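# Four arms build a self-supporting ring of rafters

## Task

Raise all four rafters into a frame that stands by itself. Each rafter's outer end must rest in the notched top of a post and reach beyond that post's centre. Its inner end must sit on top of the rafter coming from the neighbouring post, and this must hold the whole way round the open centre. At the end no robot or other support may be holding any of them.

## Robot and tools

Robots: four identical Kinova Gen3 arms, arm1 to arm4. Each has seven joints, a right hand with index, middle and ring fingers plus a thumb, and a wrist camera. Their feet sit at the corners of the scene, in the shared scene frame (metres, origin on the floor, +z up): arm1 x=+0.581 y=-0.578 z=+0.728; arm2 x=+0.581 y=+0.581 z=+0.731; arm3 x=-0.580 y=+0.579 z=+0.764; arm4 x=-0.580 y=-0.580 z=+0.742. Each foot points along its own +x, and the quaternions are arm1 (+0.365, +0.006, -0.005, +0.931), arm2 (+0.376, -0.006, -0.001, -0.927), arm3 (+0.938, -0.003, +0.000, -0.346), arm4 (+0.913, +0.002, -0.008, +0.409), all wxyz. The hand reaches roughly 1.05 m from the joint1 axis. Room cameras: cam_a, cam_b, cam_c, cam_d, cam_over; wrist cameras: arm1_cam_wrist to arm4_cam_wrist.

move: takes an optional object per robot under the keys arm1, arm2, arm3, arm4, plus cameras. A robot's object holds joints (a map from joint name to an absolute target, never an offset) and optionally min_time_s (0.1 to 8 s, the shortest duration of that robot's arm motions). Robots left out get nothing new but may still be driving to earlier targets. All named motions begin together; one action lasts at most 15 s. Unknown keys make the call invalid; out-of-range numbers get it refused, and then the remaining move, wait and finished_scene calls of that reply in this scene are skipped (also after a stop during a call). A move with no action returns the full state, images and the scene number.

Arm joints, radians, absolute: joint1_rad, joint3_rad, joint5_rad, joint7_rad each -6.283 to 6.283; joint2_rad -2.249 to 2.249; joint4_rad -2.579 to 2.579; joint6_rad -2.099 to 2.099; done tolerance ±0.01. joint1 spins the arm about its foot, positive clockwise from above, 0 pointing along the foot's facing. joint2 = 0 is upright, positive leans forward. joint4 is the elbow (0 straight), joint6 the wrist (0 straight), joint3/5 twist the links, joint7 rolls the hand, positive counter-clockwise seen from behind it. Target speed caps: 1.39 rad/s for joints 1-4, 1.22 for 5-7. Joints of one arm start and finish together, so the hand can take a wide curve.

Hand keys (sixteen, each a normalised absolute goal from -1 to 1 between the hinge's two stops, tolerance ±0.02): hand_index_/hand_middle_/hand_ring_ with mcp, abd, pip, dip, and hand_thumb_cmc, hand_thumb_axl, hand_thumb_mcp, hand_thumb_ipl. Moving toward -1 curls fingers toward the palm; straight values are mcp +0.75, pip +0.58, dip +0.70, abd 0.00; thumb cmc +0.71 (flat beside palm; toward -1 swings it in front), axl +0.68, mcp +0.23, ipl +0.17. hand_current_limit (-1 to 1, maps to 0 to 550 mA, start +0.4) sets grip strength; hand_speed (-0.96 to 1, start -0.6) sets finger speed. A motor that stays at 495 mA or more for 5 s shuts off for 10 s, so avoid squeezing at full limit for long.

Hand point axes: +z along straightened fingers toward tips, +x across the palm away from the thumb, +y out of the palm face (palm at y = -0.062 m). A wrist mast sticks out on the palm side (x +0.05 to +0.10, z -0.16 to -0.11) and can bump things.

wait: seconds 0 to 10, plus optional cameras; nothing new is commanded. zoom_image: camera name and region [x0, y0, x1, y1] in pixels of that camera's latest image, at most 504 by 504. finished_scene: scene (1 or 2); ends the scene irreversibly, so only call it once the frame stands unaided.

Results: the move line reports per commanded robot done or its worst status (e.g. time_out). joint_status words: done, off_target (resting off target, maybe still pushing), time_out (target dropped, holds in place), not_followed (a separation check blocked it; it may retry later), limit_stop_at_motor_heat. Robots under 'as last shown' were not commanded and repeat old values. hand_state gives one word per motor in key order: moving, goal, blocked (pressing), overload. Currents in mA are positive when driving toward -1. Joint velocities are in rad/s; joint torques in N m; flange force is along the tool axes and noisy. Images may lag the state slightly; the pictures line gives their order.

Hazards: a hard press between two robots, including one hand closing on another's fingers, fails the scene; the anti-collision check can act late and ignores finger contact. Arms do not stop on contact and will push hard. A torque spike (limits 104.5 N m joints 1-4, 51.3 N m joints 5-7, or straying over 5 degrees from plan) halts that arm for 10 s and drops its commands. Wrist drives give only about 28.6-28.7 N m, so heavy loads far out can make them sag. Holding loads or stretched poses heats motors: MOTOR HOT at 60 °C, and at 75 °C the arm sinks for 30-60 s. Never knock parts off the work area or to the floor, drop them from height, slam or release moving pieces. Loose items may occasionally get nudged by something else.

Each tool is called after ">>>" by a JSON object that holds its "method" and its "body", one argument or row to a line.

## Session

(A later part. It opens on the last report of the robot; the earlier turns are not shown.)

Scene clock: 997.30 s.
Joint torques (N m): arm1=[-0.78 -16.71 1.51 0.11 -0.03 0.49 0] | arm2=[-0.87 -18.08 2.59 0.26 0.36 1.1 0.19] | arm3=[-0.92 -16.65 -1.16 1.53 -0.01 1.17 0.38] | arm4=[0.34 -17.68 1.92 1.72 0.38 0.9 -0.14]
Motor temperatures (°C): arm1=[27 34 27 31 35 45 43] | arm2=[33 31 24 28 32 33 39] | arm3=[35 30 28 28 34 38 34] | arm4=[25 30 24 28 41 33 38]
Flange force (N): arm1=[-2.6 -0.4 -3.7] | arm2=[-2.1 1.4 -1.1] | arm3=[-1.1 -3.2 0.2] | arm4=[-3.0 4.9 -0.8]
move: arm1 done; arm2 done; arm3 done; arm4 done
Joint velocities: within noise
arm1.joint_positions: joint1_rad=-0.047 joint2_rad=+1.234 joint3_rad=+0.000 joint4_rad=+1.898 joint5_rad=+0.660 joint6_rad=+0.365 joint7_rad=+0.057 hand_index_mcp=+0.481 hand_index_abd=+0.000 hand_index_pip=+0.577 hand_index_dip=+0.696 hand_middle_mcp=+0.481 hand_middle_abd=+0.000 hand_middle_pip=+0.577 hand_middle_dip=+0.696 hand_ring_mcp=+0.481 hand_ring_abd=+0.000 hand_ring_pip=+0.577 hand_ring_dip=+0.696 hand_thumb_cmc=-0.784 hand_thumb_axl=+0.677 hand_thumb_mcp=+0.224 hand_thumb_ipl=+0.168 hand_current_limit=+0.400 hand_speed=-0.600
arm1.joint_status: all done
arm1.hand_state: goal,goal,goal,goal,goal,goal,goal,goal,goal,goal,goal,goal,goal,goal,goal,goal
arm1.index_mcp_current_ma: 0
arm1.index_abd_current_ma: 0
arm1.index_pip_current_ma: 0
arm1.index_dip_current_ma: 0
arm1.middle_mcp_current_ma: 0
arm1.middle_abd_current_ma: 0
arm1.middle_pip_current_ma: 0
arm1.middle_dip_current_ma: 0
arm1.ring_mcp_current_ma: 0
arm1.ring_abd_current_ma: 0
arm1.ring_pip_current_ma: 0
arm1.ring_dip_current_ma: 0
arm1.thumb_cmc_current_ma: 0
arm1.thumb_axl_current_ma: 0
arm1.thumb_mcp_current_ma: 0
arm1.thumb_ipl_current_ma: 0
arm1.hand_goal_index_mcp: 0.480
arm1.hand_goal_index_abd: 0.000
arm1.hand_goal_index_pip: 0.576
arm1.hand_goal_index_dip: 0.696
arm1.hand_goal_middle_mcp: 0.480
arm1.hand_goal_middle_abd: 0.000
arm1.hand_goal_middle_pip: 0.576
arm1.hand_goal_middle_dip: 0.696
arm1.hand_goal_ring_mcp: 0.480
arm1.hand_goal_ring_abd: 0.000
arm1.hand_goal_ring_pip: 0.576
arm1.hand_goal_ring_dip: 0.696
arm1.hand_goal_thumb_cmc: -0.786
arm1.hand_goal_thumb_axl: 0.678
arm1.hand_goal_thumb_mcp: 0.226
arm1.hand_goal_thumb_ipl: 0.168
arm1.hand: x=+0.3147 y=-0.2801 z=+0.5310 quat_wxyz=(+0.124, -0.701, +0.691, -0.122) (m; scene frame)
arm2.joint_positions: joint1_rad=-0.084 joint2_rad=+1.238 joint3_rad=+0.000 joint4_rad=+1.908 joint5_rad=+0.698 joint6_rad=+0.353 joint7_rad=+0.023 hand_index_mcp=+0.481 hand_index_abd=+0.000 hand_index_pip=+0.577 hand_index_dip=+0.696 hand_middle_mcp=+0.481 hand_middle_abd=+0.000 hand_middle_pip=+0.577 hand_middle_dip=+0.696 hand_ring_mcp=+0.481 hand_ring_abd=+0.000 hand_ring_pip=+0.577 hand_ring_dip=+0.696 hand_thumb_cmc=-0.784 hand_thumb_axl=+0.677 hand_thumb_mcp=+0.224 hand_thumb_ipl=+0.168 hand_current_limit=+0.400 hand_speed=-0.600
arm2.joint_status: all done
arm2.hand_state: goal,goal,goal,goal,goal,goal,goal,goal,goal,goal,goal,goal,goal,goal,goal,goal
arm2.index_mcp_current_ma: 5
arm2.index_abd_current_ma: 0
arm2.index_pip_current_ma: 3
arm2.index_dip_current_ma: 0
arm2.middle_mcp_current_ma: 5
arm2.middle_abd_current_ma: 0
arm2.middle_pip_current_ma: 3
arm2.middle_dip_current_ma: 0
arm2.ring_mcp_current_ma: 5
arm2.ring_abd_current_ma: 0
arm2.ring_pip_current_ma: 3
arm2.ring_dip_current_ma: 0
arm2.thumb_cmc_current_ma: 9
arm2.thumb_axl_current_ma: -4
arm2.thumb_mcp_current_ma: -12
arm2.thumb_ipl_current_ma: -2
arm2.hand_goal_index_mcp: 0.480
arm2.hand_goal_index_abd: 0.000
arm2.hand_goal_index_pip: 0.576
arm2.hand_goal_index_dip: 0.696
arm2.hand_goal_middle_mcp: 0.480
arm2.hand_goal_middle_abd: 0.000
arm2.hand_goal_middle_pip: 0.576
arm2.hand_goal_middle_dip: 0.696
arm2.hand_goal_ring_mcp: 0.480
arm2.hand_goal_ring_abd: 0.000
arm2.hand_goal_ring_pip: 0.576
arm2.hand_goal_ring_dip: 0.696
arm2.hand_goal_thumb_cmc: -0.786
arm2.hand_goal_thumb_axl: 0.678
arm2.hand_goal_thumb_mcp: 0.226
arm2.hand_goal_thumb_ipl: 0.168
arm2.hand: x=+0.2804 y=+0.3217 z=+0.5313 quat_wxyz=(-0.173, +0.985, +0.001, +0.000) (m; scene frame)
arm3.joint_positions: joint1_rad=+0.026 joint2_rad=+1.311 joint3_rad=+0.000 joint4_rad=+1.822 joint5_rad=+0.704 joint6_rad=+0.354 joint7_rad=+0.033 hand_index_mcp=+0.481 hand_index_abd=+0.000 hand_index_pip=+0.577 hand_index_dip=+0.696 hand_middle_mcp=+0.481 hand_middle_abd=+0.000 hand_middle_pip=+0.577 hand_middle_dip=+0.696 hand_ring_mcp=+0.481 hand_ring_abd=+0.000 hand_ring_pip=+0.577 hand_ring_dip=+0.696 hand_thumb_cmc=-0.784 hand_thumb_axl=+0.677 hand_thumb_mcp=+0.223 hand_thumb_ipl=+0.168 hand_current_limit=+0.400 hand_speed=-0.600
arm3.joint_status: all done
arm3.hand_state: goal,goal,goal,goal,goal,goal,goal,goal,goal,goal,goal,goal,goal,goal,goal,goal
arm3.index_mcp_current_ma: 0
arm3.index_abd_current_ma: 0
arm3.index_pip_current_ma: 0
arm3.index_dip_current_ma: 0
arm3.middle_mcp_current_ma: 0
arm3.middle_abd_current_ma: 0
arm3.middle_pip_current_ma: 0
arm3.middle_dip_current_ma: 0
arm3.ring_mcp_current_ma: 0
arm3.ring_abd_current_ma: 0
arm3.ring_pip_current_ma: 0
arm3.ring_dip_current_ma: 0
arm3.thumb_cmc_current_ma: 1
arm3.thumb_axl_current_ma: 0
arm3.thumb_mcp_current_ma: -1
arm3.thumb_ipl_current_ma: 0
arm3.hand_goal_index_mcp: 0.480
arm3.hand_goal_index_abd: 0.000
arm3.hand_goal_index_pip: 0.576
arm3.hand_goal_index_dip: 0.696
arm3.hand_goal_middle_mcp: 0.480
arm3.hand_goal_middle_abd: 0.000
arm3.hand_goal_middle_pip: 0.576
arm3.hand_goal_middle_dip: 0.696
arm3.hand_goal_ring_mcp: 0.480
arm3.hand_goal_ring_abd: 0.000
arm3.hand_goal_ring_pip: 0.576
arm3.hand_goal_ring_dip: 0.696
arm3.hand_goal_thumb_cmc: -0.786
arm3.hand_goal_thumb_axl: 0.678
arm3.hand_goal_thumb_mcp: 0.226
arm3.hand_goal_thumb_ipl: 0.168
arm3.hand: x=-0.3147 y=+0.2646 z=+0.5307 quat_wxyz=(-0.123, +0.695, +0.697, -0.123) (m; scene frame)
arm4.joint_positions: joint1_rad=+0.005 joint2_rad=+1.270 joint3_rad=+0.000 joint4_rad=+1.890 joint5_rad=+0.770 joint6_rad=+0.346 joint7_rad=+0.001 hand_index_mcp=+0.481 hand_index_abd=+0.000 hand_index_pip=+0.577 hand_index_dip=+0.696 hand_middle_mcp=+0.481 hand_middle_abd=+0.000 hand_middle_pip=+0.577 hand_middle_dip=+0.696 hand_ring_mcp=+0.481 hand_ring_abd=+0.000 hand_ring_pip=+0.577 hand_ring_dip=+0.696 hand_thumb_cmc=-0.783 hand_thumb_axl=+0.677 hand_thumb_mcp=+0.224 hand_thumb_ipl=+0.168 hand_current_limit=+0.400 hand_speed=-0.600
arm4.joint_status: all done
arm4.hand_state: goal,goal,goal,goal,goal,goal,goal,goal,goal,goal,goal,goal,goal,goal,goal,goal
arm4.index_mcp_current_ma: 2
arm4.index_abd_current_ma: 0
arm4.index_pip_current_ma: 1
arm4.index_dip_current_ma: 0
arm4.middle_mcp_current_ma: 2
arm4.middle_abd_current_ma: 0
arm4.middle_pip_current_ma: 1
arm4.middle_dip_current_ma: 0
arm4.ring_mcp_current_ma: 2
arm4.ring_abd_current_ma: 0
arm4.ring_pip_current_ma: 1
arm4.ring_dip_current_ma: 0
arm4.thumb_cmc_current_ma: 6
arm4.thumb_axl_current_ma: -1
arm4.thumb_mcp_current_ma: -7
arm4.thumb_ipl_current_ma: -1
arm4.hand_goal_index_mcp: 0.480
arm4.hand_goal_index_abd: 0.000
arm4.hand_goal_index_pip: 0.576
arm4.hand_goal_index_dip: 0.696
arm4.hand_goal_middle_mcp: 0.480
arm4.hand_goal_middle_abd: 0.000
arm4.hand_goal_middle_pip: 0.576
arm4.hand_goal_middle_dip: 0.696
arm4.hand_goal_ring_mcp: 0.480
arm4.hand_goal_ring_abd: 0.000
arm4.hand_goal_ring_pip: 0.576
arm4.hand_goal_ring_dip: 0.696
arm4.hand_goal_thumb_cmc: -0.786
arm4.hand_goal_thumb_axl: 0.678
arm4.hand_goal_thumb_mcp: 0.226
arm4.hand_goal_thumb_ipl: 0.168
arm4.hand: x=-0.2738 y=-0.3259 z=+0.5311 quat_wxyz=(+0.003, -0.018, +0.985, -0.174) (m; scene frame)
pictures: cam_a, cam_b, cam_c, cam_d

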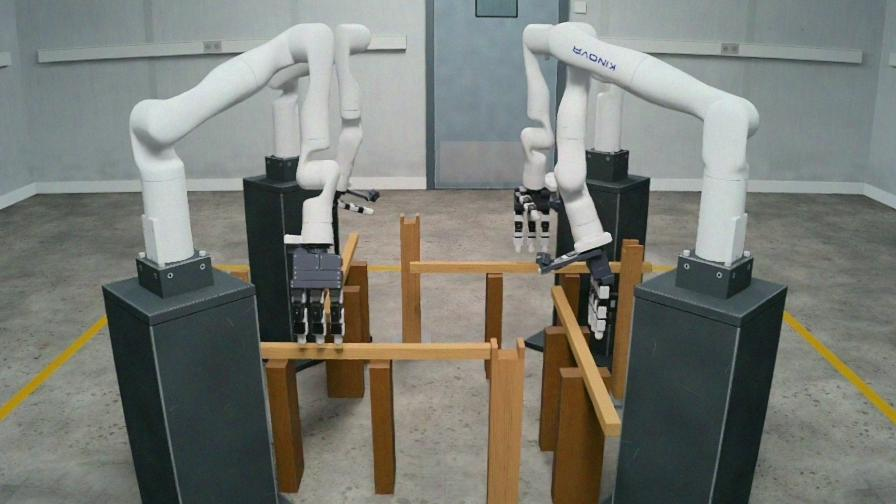

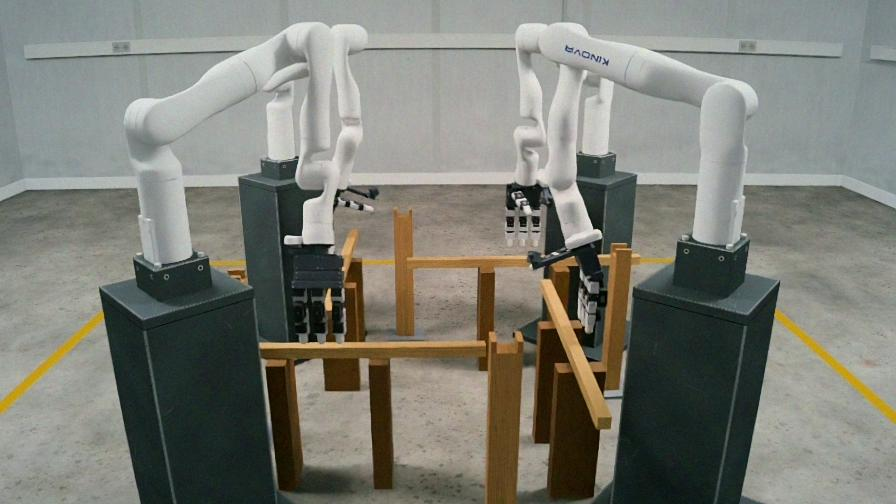

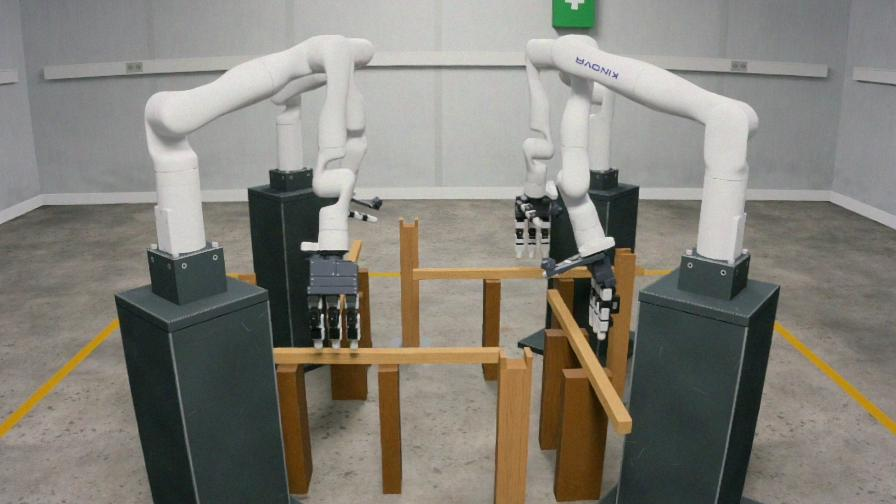

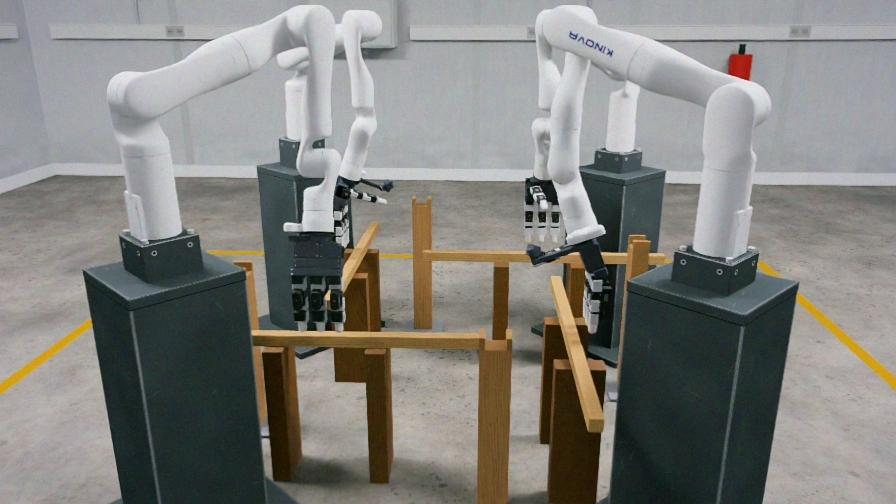

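>>> {"method": "move", "body": {
  "arm1": {"joints":{"joint1_rad":-0.0485,"joint2_rad":1.4227,"joint4_rad":1.7735,"joint5_rad":0.7806,"joint6_rad":0.3157,"joint7_rad":-0.0705},"min_time_s":1.5},
  "arm2": {"joints":{"joint1_rad":-0.0851,"joint2_rad":1.4273,"joint4_rad":1.7809,"joint5_rad":0.8242,"joint6_rad":0.3072,"joint7_rad":-0.1111},"min_time_s":1.5},
  "arm3": {"joints":{"joint1_rad":0.0247,"joint2_rad":1.4962,"joint4_rad":1.6785,"joint5_rad":0.7849,"joint6_rad":0.3227,"joint7_rad":-0.0523},"min_time_s":1.5},
  "arm4": {"joints":{"joint1_rad":0.0045,"joint2_rad":1.4587,"joint4_rad":1.7574,"joint5_rad":0.8911,"joint6_rad":0.3078,"joint7_rad":-0.1276},"min_time_s":1.5},
  "cameras": []
}}

>>> {"method": "move", "body": {
  "arm1": {"joints":{"joint1_rad":-0.0497,"joint2_rad":1.6056,"joint4_rad":1.6082,"joint5_rad":0.8193,"joint6_rad":0.3035,"joint7_rad":-0.1120},"min_time_s":1.5},
  "arm2": {"joints":{"joint1_rad":-0.0858,"joint2_rad":1.6101,"joint4_rad":1.6136,"joint5_rad":0.8614,"joint6_rad":0.2971,"joint7_rad":-0.1497},"min_time_s":1.5},
  "arm3": {"joints":{"joint1_rad":0.0237,"joint2_rad":1.6778,"joint4_rad":1.4937,"joint5_rad":0.7783,"joint6_rad":0.3252,"joint7_rad":-0.0454},"min_time_s":1.5},
  "arm4": {"joints":{"joint1_rad":0.0041,"joint2_rad":1.6408,"joint4_rad":1.5840,"joint5_rad":0.9127,"joint6_rad":0.3025,"joint7_rad":-0.1501},"min_time_s":1.5},
  "cameras": ["all"]
}}

>>> {"method": "zoom_image", "body": {
  "camera": "cam_d",
  "region": [540, 280, 640, 380]
}}

>>> {"method": "zoom_image", "body": {
  "camera": "cam_a",
  "region": [550, 290, 650, 390]
}}

>>> {"method": "zoom_image", "body": {
  "camera": "cam_b",
  "region": [540, 280, 640, 380]
}}

>>> {"method": "zoom_image", "body": {
  "camera": "cam_c",
  "region": [550, 290, 650, 390]
}}

Scene clock: 1028.87 s.
Joint torques (N m): arm1=[-0.78 -17.06 1.6 0.62 -0.08 0.51 -0.02] | arm2=[-0.89 -18.48 2.57 0.83 0.33 1.08 0.18] | arm3=[-1.01 -16.81 -1.04 1.99 -0.04 1.17 0.34] | arm4=[0.23 -17.96 1.95 2.2 0.4 0.86 -0.14]
Motor temperatures (°C): arm1=[27 34 27 31 35 45 43] | arm2=[33 31 24 28 32 33 39] | arm3=[35 30 28 28 34 38 34] | arm4=[25 30 24 27 41 33 38]
Flange force (N): arm1=[-3.2 0.4 -3.6] | arm2=[-2.7 2.3 -0.9] | arm3=[-1.6 -3.2 -0.1] | arm4=[-3.6 5.5 -0.2]
move: arm1 done; arm2 done; arm3 done; arm4 done
Joint velocities: within noise
arm1.joint_positions: joint1_rad=-0.049 joint2_rad=+1.423 joint3_rad=+0.000 joint4_rad=+1.774 joint5_rad=+0.781 joint6_rad=+0.316 joint7_rad=-0.070 hand_index_mcp=+0.481 hand_index_abd=+0.000 hand_index_pip=+0.577 hand_index_dip=+0.696 hand_middle_mcp=+0.481 hand_middle_abd=+0.000 hand_middle_pip=+0.577 hand_middle_dip=+0.696 hand_ring_mcp=+0.481 hand_ring_abd=+0.000 hand_ring_pip=+0.577 hand_ring_dip=+0.696 hand_thumb_cmc=-0.784 hand_thumb_axl=+0.677 hand_thumb_mcp=+0.224 hand_thumb_ipl=+0.168 hand_current_limit=+0.400 hand_speed=-0.600
arm1.joint_status: all done
arm1.hand_state: goal,goal,goal,goal,goal,goal,goal,goal,goal,goal,goal,goal,goal,goal,goal,goal
arm1.index_mcp_current_ma: 0
arm1.index_abd_current_ma: 0
arm1.index_pip_current_ma: 0
arm1.index_dip_current_ma: 0
arm1.middle_mcp_current_ma: 0
arm1.middle_abd_current_ma: 0
arm1.middle_pip_current_ma: 0
arm1.middle_dip_current_ma: 0
arm1.ring_mcp_current_ma: 0
arm1.ring_abd_current_ma: 0
arm1.ring_pip_current_ma: 0
arm1.ring_dip_current_ma: 0
arm1.thumb_cmc_current_ma: 0
arm1.thumb_axl_current_ma: 0
arm1.thumb_mcp_current_ma: 0
arm1.thumb_ipl_current_ma: 0
arm1.hand_goal_index_mcp: 0.480
arm1.hand_goal_index_abd: 0.000
arm1.hand_goal_index_pip: 0.576
arm1.hand_goal_index_dip: 0.696
arm1.hand_goal_middle_mcp: 0.480
arm1.hand_goal_middle_abd: 0.000
arm1.hand_goal_middle_pip: 0.576
arm1.hand_goal_middle_dip: 0.696
arm1.hand_goal_ring_mcp: 0.480
arm1.hand_goal_ring_abd: 0.000
arm1.hand_goal_ring_pip: 0.576
arm1.hand_goal_ring_dip: 0.696
arm1.hand_goal_thumb_cmc: -0.786
arm1.hand_goal_thumb_axl: 0.678
arm1.hand_goal_thumb_mcp: 0.226
arm1.hand_goal_thumb_ipl: 0.168
arm1.hand: x=+0.3147 y=-0.2801 z=+0.4543 quat_wxyz=(+0.124, -0.702, +0.691, -0.122) (m; scene frame)
arm2.joint_positions: joint1_rad=-0.085 joint2_rad=+1.427 joint3_rad=+0.000 joint4_rad=+1.781 joint5_rad=+0.824 joint6_rad=+0.307 joint7_rad=-0.111 hand_index_mcp=+0.481 hand_index_abd=+0.000 hand_index_pip=+0.577 hand_index_dip=+0.696 hand_middle_mcp=+0.481 hand_middle_abd=+0.000 hand_middle_pip=+0.577 hand_middle_dip=+0.696 hand_ring_mcp=+0.481 hand_ring_abd=+0.000 hand_ring_pip=+0.577 hand_ring_dip=+0.696 hand_thumb_cmc=-0.784 hand_thumb_axl=+0.677 hand_thumb_mcp=+0.224 hand_thumb_ipl=+0.168 hand_current_limit=+0.400 hand_speed=-0.600
arm2.joint_status: all done
arm2.hand_state: goal,goal,goal,goal,goal,goal,goal,goal,goal,goal,goal,goal,goal,goal,goal,goal
arm2.index_mcp_current_ma: 5
arm2.index_abd_current_ma: 0
arm2.index_pip_current_ma: 3
arm2.index_dip_current_ma: 0
arm2.middle_mcp_current_ma: 5
arm2.middle_abd_current_ma: 0
arm2.middle_pip_current_ma: 3
arm2.middle_dip_current_ma: 0
arm2.ring_mcp_current_ma: 5
arm2.ring_abd_current_ma: 0
arm2.ring_pip_current_ma: 3
arm2.ring_dip_current_ma: 0
arm2.thumb_cmc_current_ma: 9
arm2.thumb_axl_current_ma: -4
arm2.thumb_mcp_current_ma: -12
arm2.thumb_ipl_current_ma: -2
arm2.hand_goal_index_mcp: 0.480
arm2.hand_goal_index_abd: 0.000
arm2.hand_goal_index_pip: 0.576
arm2.hand_goal_index_dip: 0.696
arm2.hand_goal_middle_mcp: 0.480
arm2.hand_goal_middle_abd: 0.000
arm2.hand_goal_middle_pip: 0.576
arm2.hand_goal_middle_dip: 0.696
arm2.hand_goal_ring_mcp: 0.480
arm2.hand_goal_ring_abd: 0.000
arm2.hand_goal_ring_pip: 0.576
arm2.hand_goal_ring_dip: 0.696
arm2.hand_goal_thumb_cmc: -0.786
arm2.hand_goal_thumb_axl: 0.678
arm2.hand_goal_thumb_mcp: 0.226
arm2.hand_goal_thumb_ipl: 0.168
arm2.hand: x=+0.2804 y=+0.3216 z=+0.4547 quat_wxyz=(-0.173, +0.985, +0.002, +0.000) (m; scene frame)
arm3.joint_positions: joint1_rad=+0.025 joint2_rad=+1.496 joint3_rad=+0.000 joint4_rad=+1.678 joint5_rad=+0.785 joint6_rad=+0.323 joint7_rad=-0.052 hand_index_mcp=+0.481 hand_index_abd=+0.000 hand_index_pip=+0.577 hand_index_dip=+0.696 hand_middle_mcp=+0.481 hand_middle_abd=+0.000 hand_middle_pip=+0.577 hand_middle_dip=+0.696 hand_ring_mcp=+0.481 hand_ring_abd=+0.000 hand_ring_pip=+0.577 hand_ring_dip=+0.696 hand_thumb_cmc=-0.784 hand_thumb_axl=+0.677 hand_thumb_mcp=+0.223 hand_thumb_ipl=+0.168 hand_current_limit=+0.400 hand_speed=-0.600
arm3.joint_status: all done
arm3.hand_state: goal,goal,goal,goal,goal,goal,goal,goal,goal,goal,goal,goal,goal,goal,goal,goal
arm3.index_mcp_current_ma: 0
arm3.index_abd_current_ma: 0
arm3.index_pip_current_ma: 0
arm3.index_dip_current_ma: 0
arm3.middle_mcp_current_ma: 0
arm3.middle_abd_current_ma: 0
arm3.middle_pip_current_ma: 0
arm3.middle_dip_current_ma: 0
arm3.ring_mcp_current_ma: 0
arm3.ring_abd_current_ma: 0
arm3.ring_pip_current_ma: 0
arm3.ring_dip_current_ma: 0
arm3.thumb_cmc_current_ma: 1
arm3.thumb_axl_current_ma: 0
arm3.thumb_mcp_current_ma: -1
arm3.thumb_ipl_current_ma: 0
arm3.hand_goal_index_mcp: 0.480
arm3.hand_goal_index_abd: 0.000
arm3.hand_goal_index_pip: 0.576
arm3.hand_goal_index_dip: 0.696
arm3.hand_goal_middle_mcp: 0.480
arm3.hand_goal_middle_abd: 0.000
arm3.hand_goal_middle_pip: 0.576
arm3.hand_goal_middle_dip: 0.696
arm3.hand_goal_ring_mcp: 0.480
arm3.hand_goal_ring_abd: 0.000
arm3.hand_goal_ring_pip: 0.576
arm3.hand_goal_ring_dip: 0.696
arm3.hand_goal_thumb_cmc: -0.786
arm3.hand_goal_thumb_axl: 0.678
arm3.hand_goal_thumb_mcp: 0.226
arm3.hand_goal_thumb_ipl: 0.168
arm3.hand: x=-0.3147 y=+0.2646 z=+0.4541 quat_wxyz=(-0.123, +0.695, +0.698, -0.123) (m; scene frame)
arm4.joint_positions: joint1_rad=+0.004 joint2_rad=+1.459 joint3_rad=+0.000 joint4_rad=+1.757 joint5_rad=+0.891 joint6_rad=+0.308 joint7_rad=-0.128 hand_index_mcp=+0.481 hand_index_abd=+0.000 hand_index_pip=+0.577 hand_index_dip=+0.696 hand_middle_mcp=+0.481 hand_middle_abd=+0.000 hand_middle_pip=+0.577 hand_middle_dip=+0.696 hand_ring_mcp=+0.481 hand_ring_abd=+0.000 hand_ring_pip=+0.577 hand_ring_dip=+0.696 hand_thumb_cmc=-0.783 hand_thumb_axl=+0.677 hand_thumb_mcp=+0.224 hand_thumb_ipl=+0.168 hand_current_limit=+0.400 hand_speed=-0.600
arm4.joint_status: all done
arm4.hand_state: goal,goal,goal,goal,goal,goal,goal,goal,goal,goal,goal,goal,goal,goal,goal,goal
arm4.index_mcp_current_ma: 2
arm4.index_abd_current_ma: 0
arm4.index_pip_current_ma: 1
arm4.index_dip_current_ma: 0
arm4.middle_mcp_current_ma: 2
arm4.middle_abd_current_ma: 0
arm4.middle_pip_current_ma: 1
arm4.middle_dip_current_ma: 0
arm4.ring_mcp_current_ma: 2
arm4.ring_abd_current_ma: 0
arm4.ring_pip_current_ma: 1
arm4.ring_dip_current_ma: 0
arm4.thumb_cmc_current_ma: 6
arm4.thumb_axl_current_ma: -1
arm4.thumb_mcp_current_ma: -7
arm4.thumb_ipl_current_ma: -1
arm4.hand_goal_index_mcp: 0.480
arm4.hand_goal_index_abd: 0.000
arm4.hand_goal_index_pip: 0.576
arm4.hand_goal_index_dip: 0.696
arm4.hand_goal_middle_mcp: 0.480
arm4.hand_goal_middle_abd: 0.000
arm4.hand_goal_middle_pip: 0.576
arm4.hand_goal_middle_dip: 0.696
arm4.hand_goal_ring_mcp: 0.480
arm4.hand_goal_ring_abd: 0.000
arm4.hand_goal_ring_pip: 0.576
arm4.hand_goal_ring_dip: 0.696
arm4.hand_goal_thumb_cmc: -0.786
arm4.hand_goal_thumb_axl: 0.678
arm4.hand_goal_thumb_mcp: 0.226
arm4.hand_goal_thumb_ipl: 0.168
arm4.hand: x=-0.2738 y=-0.3258 z=+0.4544 quat_wxyz=(+0.003, -0.018, +0.985, -0.173) (m; scene frame)
pictures: none
No camera images: "cameras" was empty.

Scene clock: 1030.67 s.
Joint torques (N m): arm1=[-0.76 -17.14 1.61 0.78 -0.1 0.48 0] | arm2=[-0.89 -18.53 2.6 0.93 0.33 1.05 0.19] | arm3=[-1 -16.79 -1.13 1.95 -0.02 1.16 0.37] | arm4=[0.23 -18.07 2.04 2.2 0.37 0.83 -0.13]
Motor temperatures (°C): arm1=[27 34 27 31 35 45 43] | arm2=[33 31 24 28 32 33 39] | arm3=[35 30 28 28 34 38 34] | arm4=[25 30 24 27 41 33 38]
Flange force (N): arm1=[-3.3 0.8 -3.1] | arm2=[-2.8 2.5 -0.4] | arm3=[-1.4 -3.4 -0.3] | arm4=[-3.6 5.8 0.9]
move: arm1 done; arm2 done; arm3 done; arm4 done
Joint velocities: within noise
arm1.joint_positions: joint1_rad=-0.050 joint2_rad=+1.606 joint3_rad=+0.000 joint4_rad=+1.608 joint5_rad=+0.819 joint6_rad=+0.304 joint7_rad=-0.112 hand_index_mcp=+0.481 hand_index_abd=+0.000 hand_index_pip=+0.577 hand_index_dip=+0.696 hand_middle_mcp=+0.481 hand_middle_abd=+0.000 hand_middle_pip=+0.577 hand_middle_dip=+0.696 hand_ring_mcp=+0.481 hand_ring_abd=+0.000 hand_ring_pip=+0.577 hand_ring_dip=+0.696 hand_thumb_cmc=-0.784 hand_thumb_axl=+0.677 hand_thumb_mcp=+0.224 hand_thumb_ipl=+0.168 hand_current_limit=+0.400 hand_speed=-0.600
arm1.joint_status: all done
arm1.hand_state: goal,goal,goal,goal,goal,goal,goal,goal,goal,goal,goal,goal,goal,goal,goal,goal
arm1.index_mcp_current_ma: 0
arm1.index_abd_current_ma: 0
arm1.index_pip_current_ma: 0
arm1.index_dip_current_ma: 0
arm1.middle_mcp_current_ma: 0
arm1.middle_abd_current_ma: 0
arm1.middle_pip_current_ma: 0
arm1.middle_dip_current_ma: 0
arm1.ring_mcp_current_ma: 0
arm1.ring_abd_current_ma: 0
arm1.ring_pip_current_ma: 0
arm1.ring_dip_current_ma: 0
arm1.thumb_cmc_current_ma: 0
arm1.thumb_axl_current_ma: 0
arm1.thumb_mcp_current_ma: 0
arm1.thumb_ipl_current_ma: 0
arm1.hand_goal_index_mcp: 0.480
arm1.hand_goal_index_abd: 0.000
arm1.hand_goal_index_pip: 0.576
arm1.hand_goal_index_dip: 0.696
arm1.hand_goal_middle_mcp: 0.480
arm1.hand_goal_middle_abd: 0.000
arm1.hand_goal_middle_pip: 0.576
arm1.hand_goal_middle_dip: 0.696
arm1.hand_goal_ring_mcp: 0.480
arm1.hand_goal_ring_abd: 0.000
arm1.hand_goal_ring_pip: 0.576
arm1.hand_goal_ring_dip: 0.696
arm1.hand_goal_thumb_cmc: -0.786
arm1.hand_goal_thumb_axl: 0.678
arm1.hand_goal_thumb_mcp: 0.226
arm1.hand_goal_thumb_ipl: 0.168
arm1.hand: x=+0.3147 y=-0.2801 z=+0.3779 quat_wxyz=(+0.124, -0.702, +0.691, -0.122) (m; scene frame)
arm2.joint_positions: joint1_rad=-0.086 joint2_rad=+1.610 joint3_rad=+0.000 joint4_rad=+1.614 joint5_rad=+0.861 joint6_rad=+0.297 joint7_rad=-0.150 hand_index_mcp=+0.481 hand_index_abd=+0.000 hand_index_pip=+0.577 hand_index_dip=+0.696 hand_middle_mcp=+0.481 hand_middle_abd=+0.000 hand_middle_pip=+0.577 hand_middle_dip=+0.696 hand_ring_mcp=+0.481 hand_ring_abd=+0.000 hand_ring_pip=+0.577 hand_ring_dip=+0.696 hand_thumb_cmc=-0.784 hand_thumb_axl=+0.677 hand_thumb_mcp=+0.224 hand_thumb_ipl=+0.168 hand_current_limit=+0.400 hand_speed=-0.600
arm2.joint_status: all done
arm2.hand_state: goal,goal,goal,goal,goal,goal,goal,goal,goal,goal,goal,goal,goal,goal,goal,goal
arm2.index_mcp_current_ma: 5
arm2.index_abd_current_ma: 0
arm2.index_pip_current_ma: 3
arm2.index_dip_current_ma: 0
arm2.middle_mcp_current_ma: 5
arm2.middle_abd_current_ma: 0
arm2.middle_pip_current_ma: 3
arm2.middle_dip_current_ma: 0
arm2.ring_mcp_current_ma: 5
arm2.ring_abd_current_ma: 0
arm2.ring_pip_current_ma: 3
arm2.ring_dip_current_ma: 0
arm2.thumb_cmc_current_ma: 9
arm2.thumb_axl_current_ma: -4
arm2.thumb_mcp_current_ma: -12
arm2.thumb_ipl_current_ma: -2
arm2.hand_goal_index_mcp: 0.480
arm2.hand_goal_index_abd: 0.000
arm2.hand_goal_index_pip: 0.576
arm2.hand_goal_index_dip: 0.696
arm2.hand_goal_middle_mcp: 0.480
arm2.hand_goal_middle_abd: 0.000
arm2.hand_goal_middle_pip: 0.576
arm2.hand_goal_middle_dip: 0.696
arm2.hand_goal_ring_mcp: 0.480
arm2.hand_goal_ring_abd: 0.000
arm2.hand_goal_ring_pip: 0.576
arm2.hand_goal_ring_dip: 0.696
arm2.hand_goal_thumb_cmc: -0.786
arm2.hand_goal_thumb_axl: 0.678
arm2.hand_goal_thumb_mcp: 0.226
arm2.hand_goal_thumb_ipl: 0.168
arm2.hand: x=+0.2804 y=+0.3215 z=+0.3783 quat_wxyz=(-0.173, +0.985, +0.002, +0.000) (m; scene frame)
arm3.joint_positions: joint1_rad=+0.024 joint2_rad=+1.678 joint3_rad=+0.000 joint4_rad=+1.494 joint5_rad=+0.778 joint6_rad=+0.325 joint7_rad=-0.045 hand_index_mcp=+0.481 hand_index_abd=+0.000 hand_index_pip=+0.577 hand_index_dip=+0.696 hand_middle_mcp=+0.481 hand_middle_abd=+0.000 hand_middle_pip=+0.577 hand_middle_dip=+0.696 hand_ring_mcp=+0.481 hand_ring_abd=+0.000 hand_ring_pip=+0.577 hand_ring_dip=+0.696 hand_thumb_cmc=-0.784 hand_thumb_axl=+0.677 hand_thumb_mcp=+0.223 hand_thumb_ipl=+0.168 hand_current_limit=+0.400 hand_speed=-0.600
arm3.joint_status: all done
arm3.hand_state: goal,goal,goal,goal,goal,goal,goal,goal,goal,goal,goal,goal,goal,goal,goal,goal
arm3.index_mcp_current_ma: 0
arm3.index_abd_current_ma: 0
arm3.index_pip_current_ma: 0
arm3.index_dip_current_ma: 0
arm3.middle_mcp_current_ma: 0
arm3.middle_abd_current_ma: 0
arm3.middle_pip_current_ma: 0
arm3.middle_dip_current_ma: 0
arm3.ring_mcp_current_ma: 0
arm3.ring_abd_current_ma: 0
arm3.ring_pip_current_ma: 0
arm3.ring_dip_current_ma: 0
arm3.thumb_cmc_current_ma: 1
arm3.thumb_axl_current_ma: 0
arm3.thumb_mcp_current_ma: -1
arm3.thumb_ipl_current_ma: 0
arm3.hand_goal_index_mcp: 0.480
arm3.hand_goal_index_abd: 0.000
arm3.hand_goal_index_pip: 0.576
arm3.hand_goal_index_dip: 0.696
arm3.hand_goal_middle_mcp: 0.480
arm3.hand_goal_middle_abd: 0.000
arm3.hand_goal_middle_pip: 0.576
arm3.hand_goal_middle_dip: 0.696
arm3.hand_goal_ring_mcp: 0.480
arm3.hand_goal_ring_abd: 0.000
arm3.hand_goal_ring_pip: 0.576
arm3.hand_goal_ring_dip: 0.696
arm3.hand_goal_thumb_cmc: -0.786
arm3.hand_goal_thumb_axl: 0.678
arm3.hand_goal_thumb_mcp: 0.226
arm3.hand_goal_thumb_ipl: 0.168
arm3.hand: x=-0.3149 y=+0.2646 z=+0.3778 quat_wxyz=(-0.123, +0.695, +0.698, -0.123) (m; scene frame)
arm4.joint_positions: joint1_rad=+0.004 joint2_rad=+1.641 joint3_rad=+0.000 joint4_rad=+1.584 joint5_rad=+0.913 joint6_rad=+0.303 joint7_rad=-0.150 hand_index_mcp=+0.481 hand_index_abd=+0.000 hand_index_pip=+0.577 hand_index_dip=+0.696 hand_middle_mcp=+0.481 hand_middle_abd=+0.000 hand_middle_pip=+0.577 hand_middle_dip=+0.696 hand_ring_mcp=+0.481 hand_ring_abd=+0.000 hand_ring_pip=+0.577 hand_ring_dip=+0.696 hand_thumb_cmc=-0.783 hand_thumb_axl=+0.677 hand_thumb_mcp=+0.224 hand_thumb_ipl=+0.168 hand_current_limit=+0.400 hand_speed=-0.600
arm4.joint_status: all done
arm4.hand_state: goal,goal,goal,goal,goal,goal,goal,goal,goal,goal,goal,goal,goal,goal,goal,goal
arm4.index_mcp_current_ma: 2
arm4.index_abd_current_ma: 0
arm4.index_pip_current_ma: 1
arm4.index_dip_current_ma: 0
arm4.middle_mcp_current_ma: 2
arm4.middle_abd_current_ma: 0
arm4.middle_pip_current_ma: 1
arm4.middle_dip_current_ma: 0
arm4.ring_mcp_current_ma: 2
arm4.ring_abd_current_ma: 0
arm4.ring_pip_current_ma: 1
arm4.ring_dip_current_ma: 0
arm4.thumb_cmc_current_ma: 6
arm4.thumb_axl_current_ma: -1
arm4.thumb_mcp_current_ma: -7
arm4.thumb_ipl_current_ma: -1
arm4.hand_goal_index_mcp: 0.480
arm4.hand_goal_index_abd: 0.000
arm4.hand_goal_index_pip: 0.576
arm4.hand_goal_index_dip: 0.696
arm4.hand_goal_middle_mcp: 0.480
arm4.hand_goal_middle_abd: 0.000
arm4.hand_goal_middle_pip: 0.576
arm4.hand_goal_middle_dip: 0.696
arm4.hand_goal_ring_mcp: 0.480
arm4.hand_goal_ring_abd: 0.000
arm4.hand_goal_ring_pip: 0.576
arm4.hand_goal_ring_dip: 0.696
arm4.hand_goal_thumb_cmc: -0.786
arm4.hand_goal_thumb_axl: 0.678
arm4.hand_goal_thumb_mcp: 0.226
arm4.hand_goal_thumb_ipl: 0.168
arm4.hand: x=-0.2737 y=-0.3258 z=+0.3781 quat_wxyz=(+0.003, -0.019, +0.985, -0.174) (m; scene frame)
pictures: arm1_cam_wrist, arm2_cam_wrist, arm3_cam_wrist, arm4_cam_wrist, cam_a, cam_b, cam_c, cam_d, cam_over

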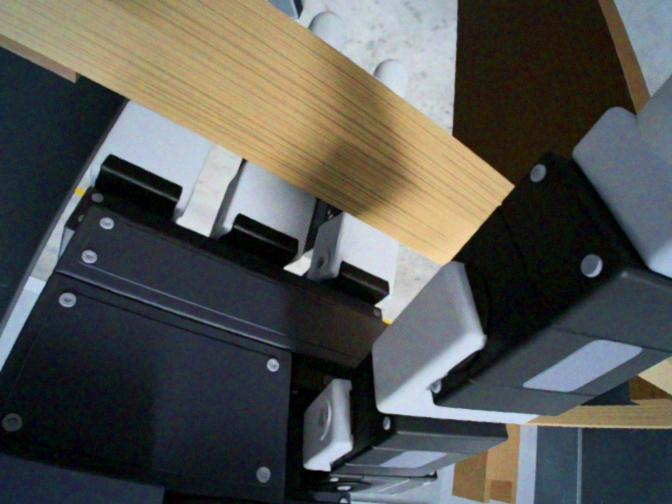

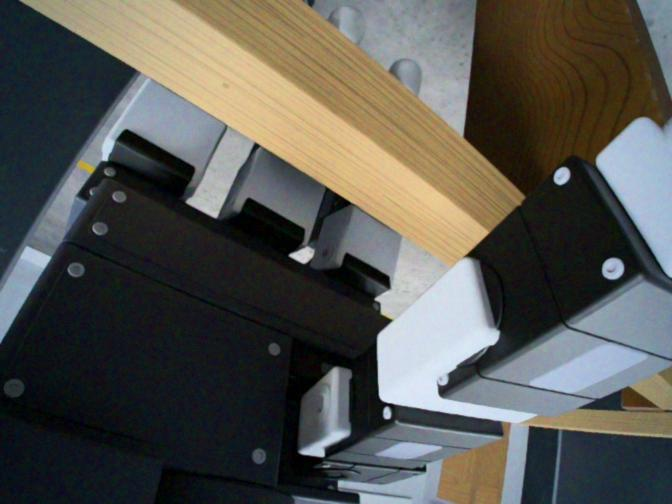

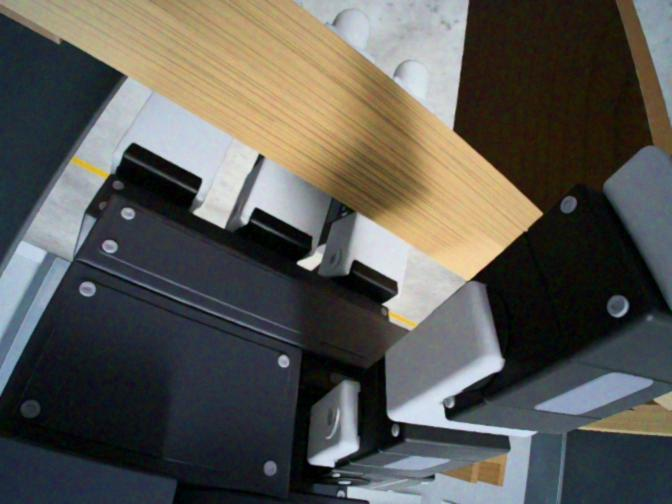

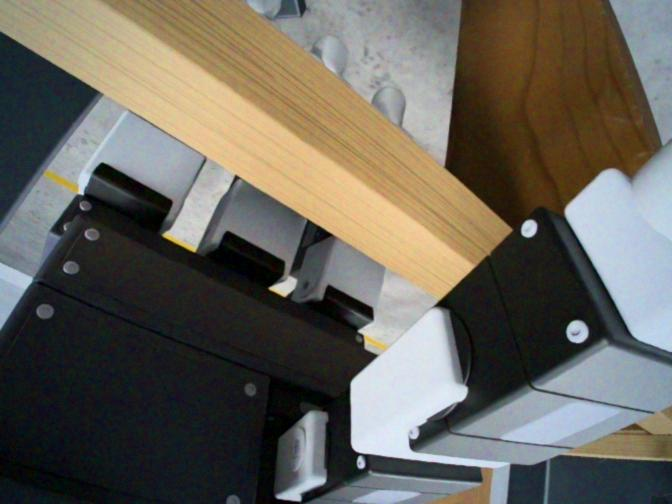

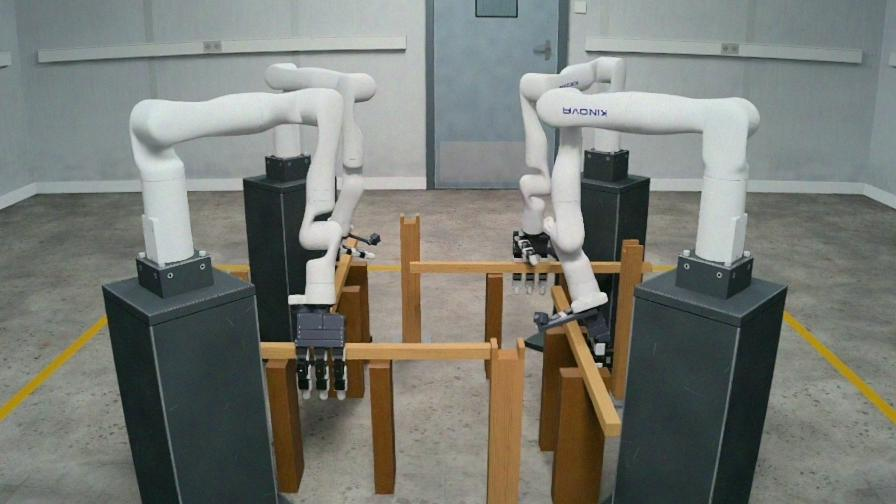

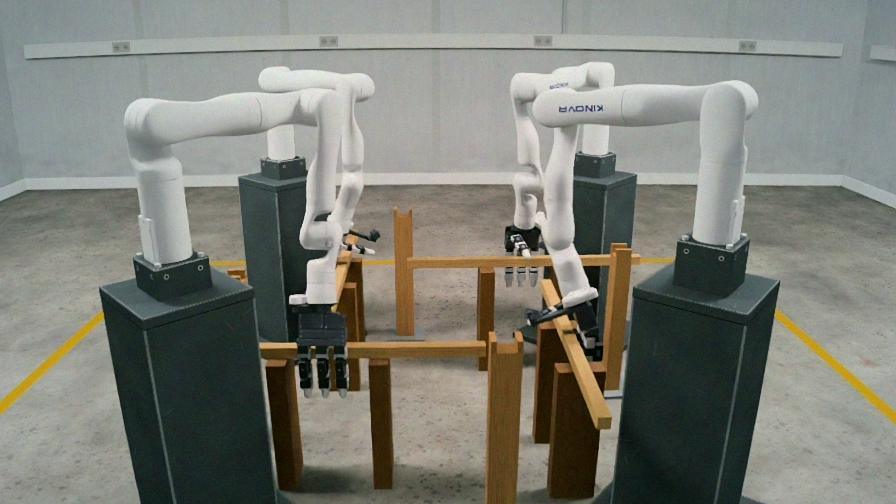

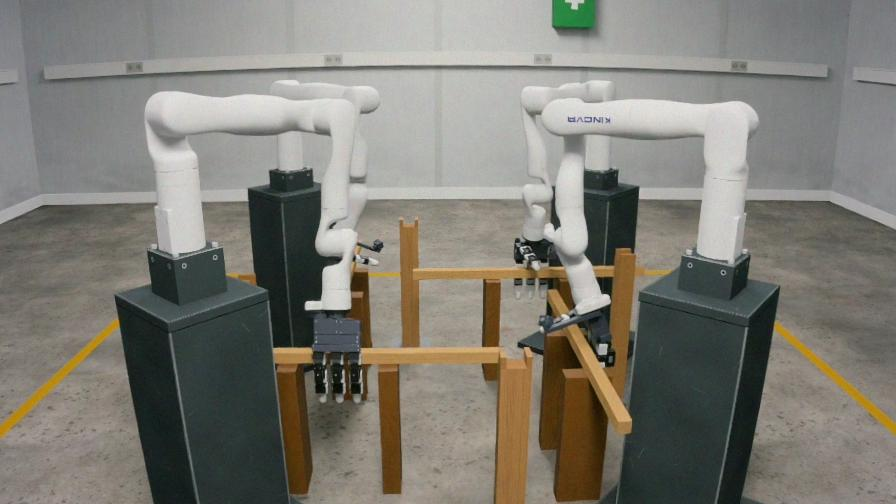

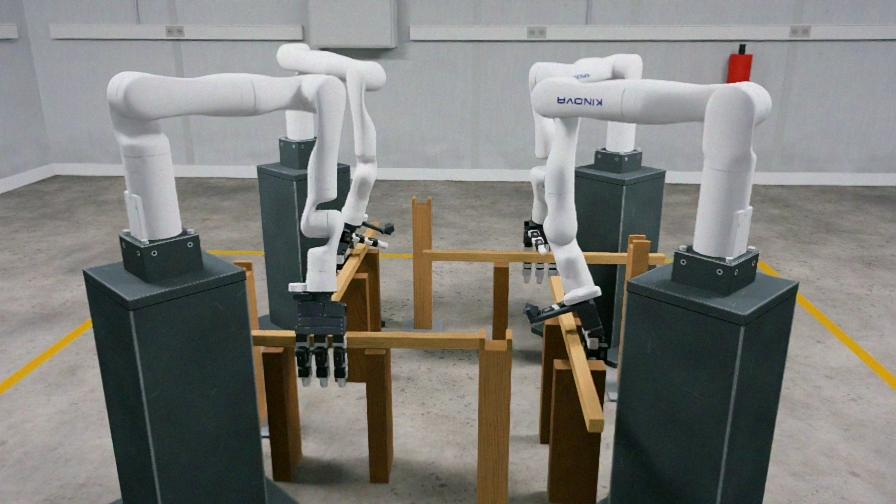

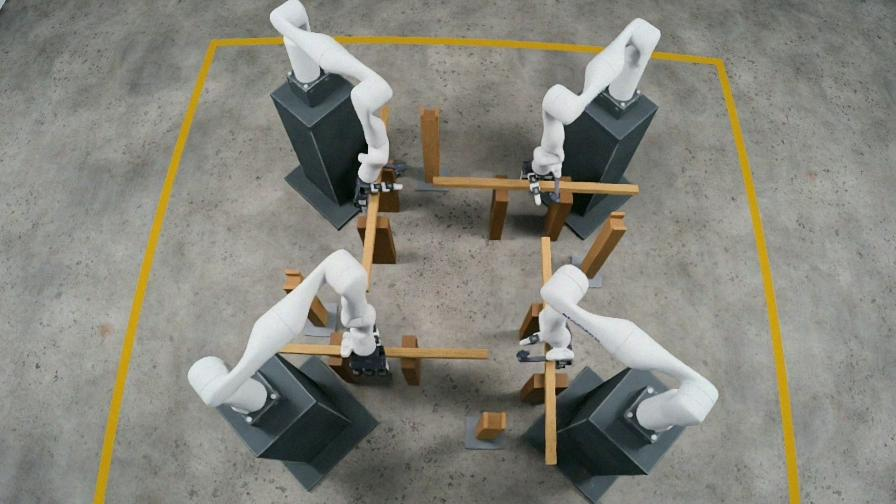

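Scaled by 5.040 from the camera's 896x504 image, which has a finer 1280x720 frame.

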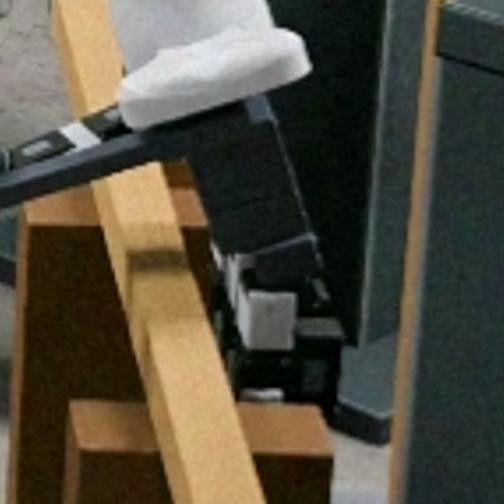

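Scaled by 5.040 from the camera's 896x504 image, which has a finer 1280x720 frame.

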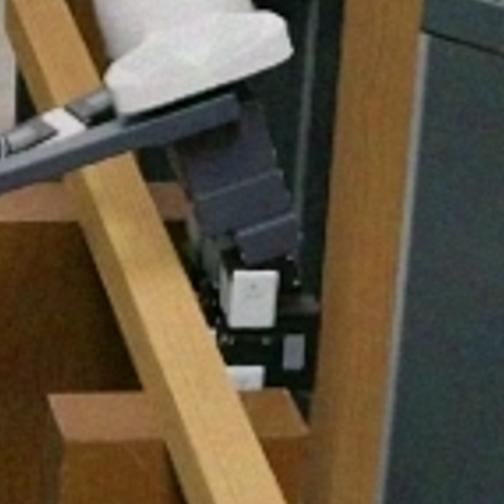

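Scaled by 5.040 from the camera's 896x504 image, which has a finer 1280x720 frame.

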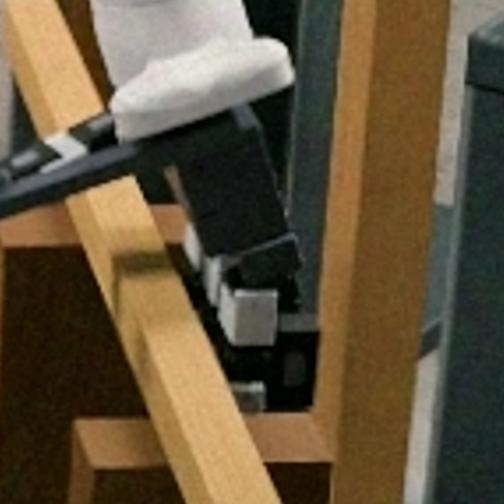

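Scaled by 5.040 from the camera's 896x504 image, which has a finer 1280x720 frame.

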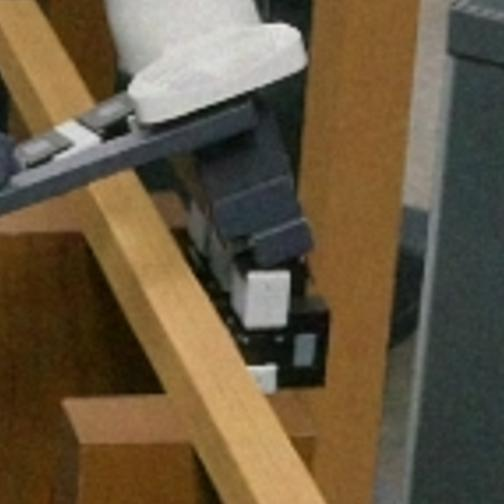

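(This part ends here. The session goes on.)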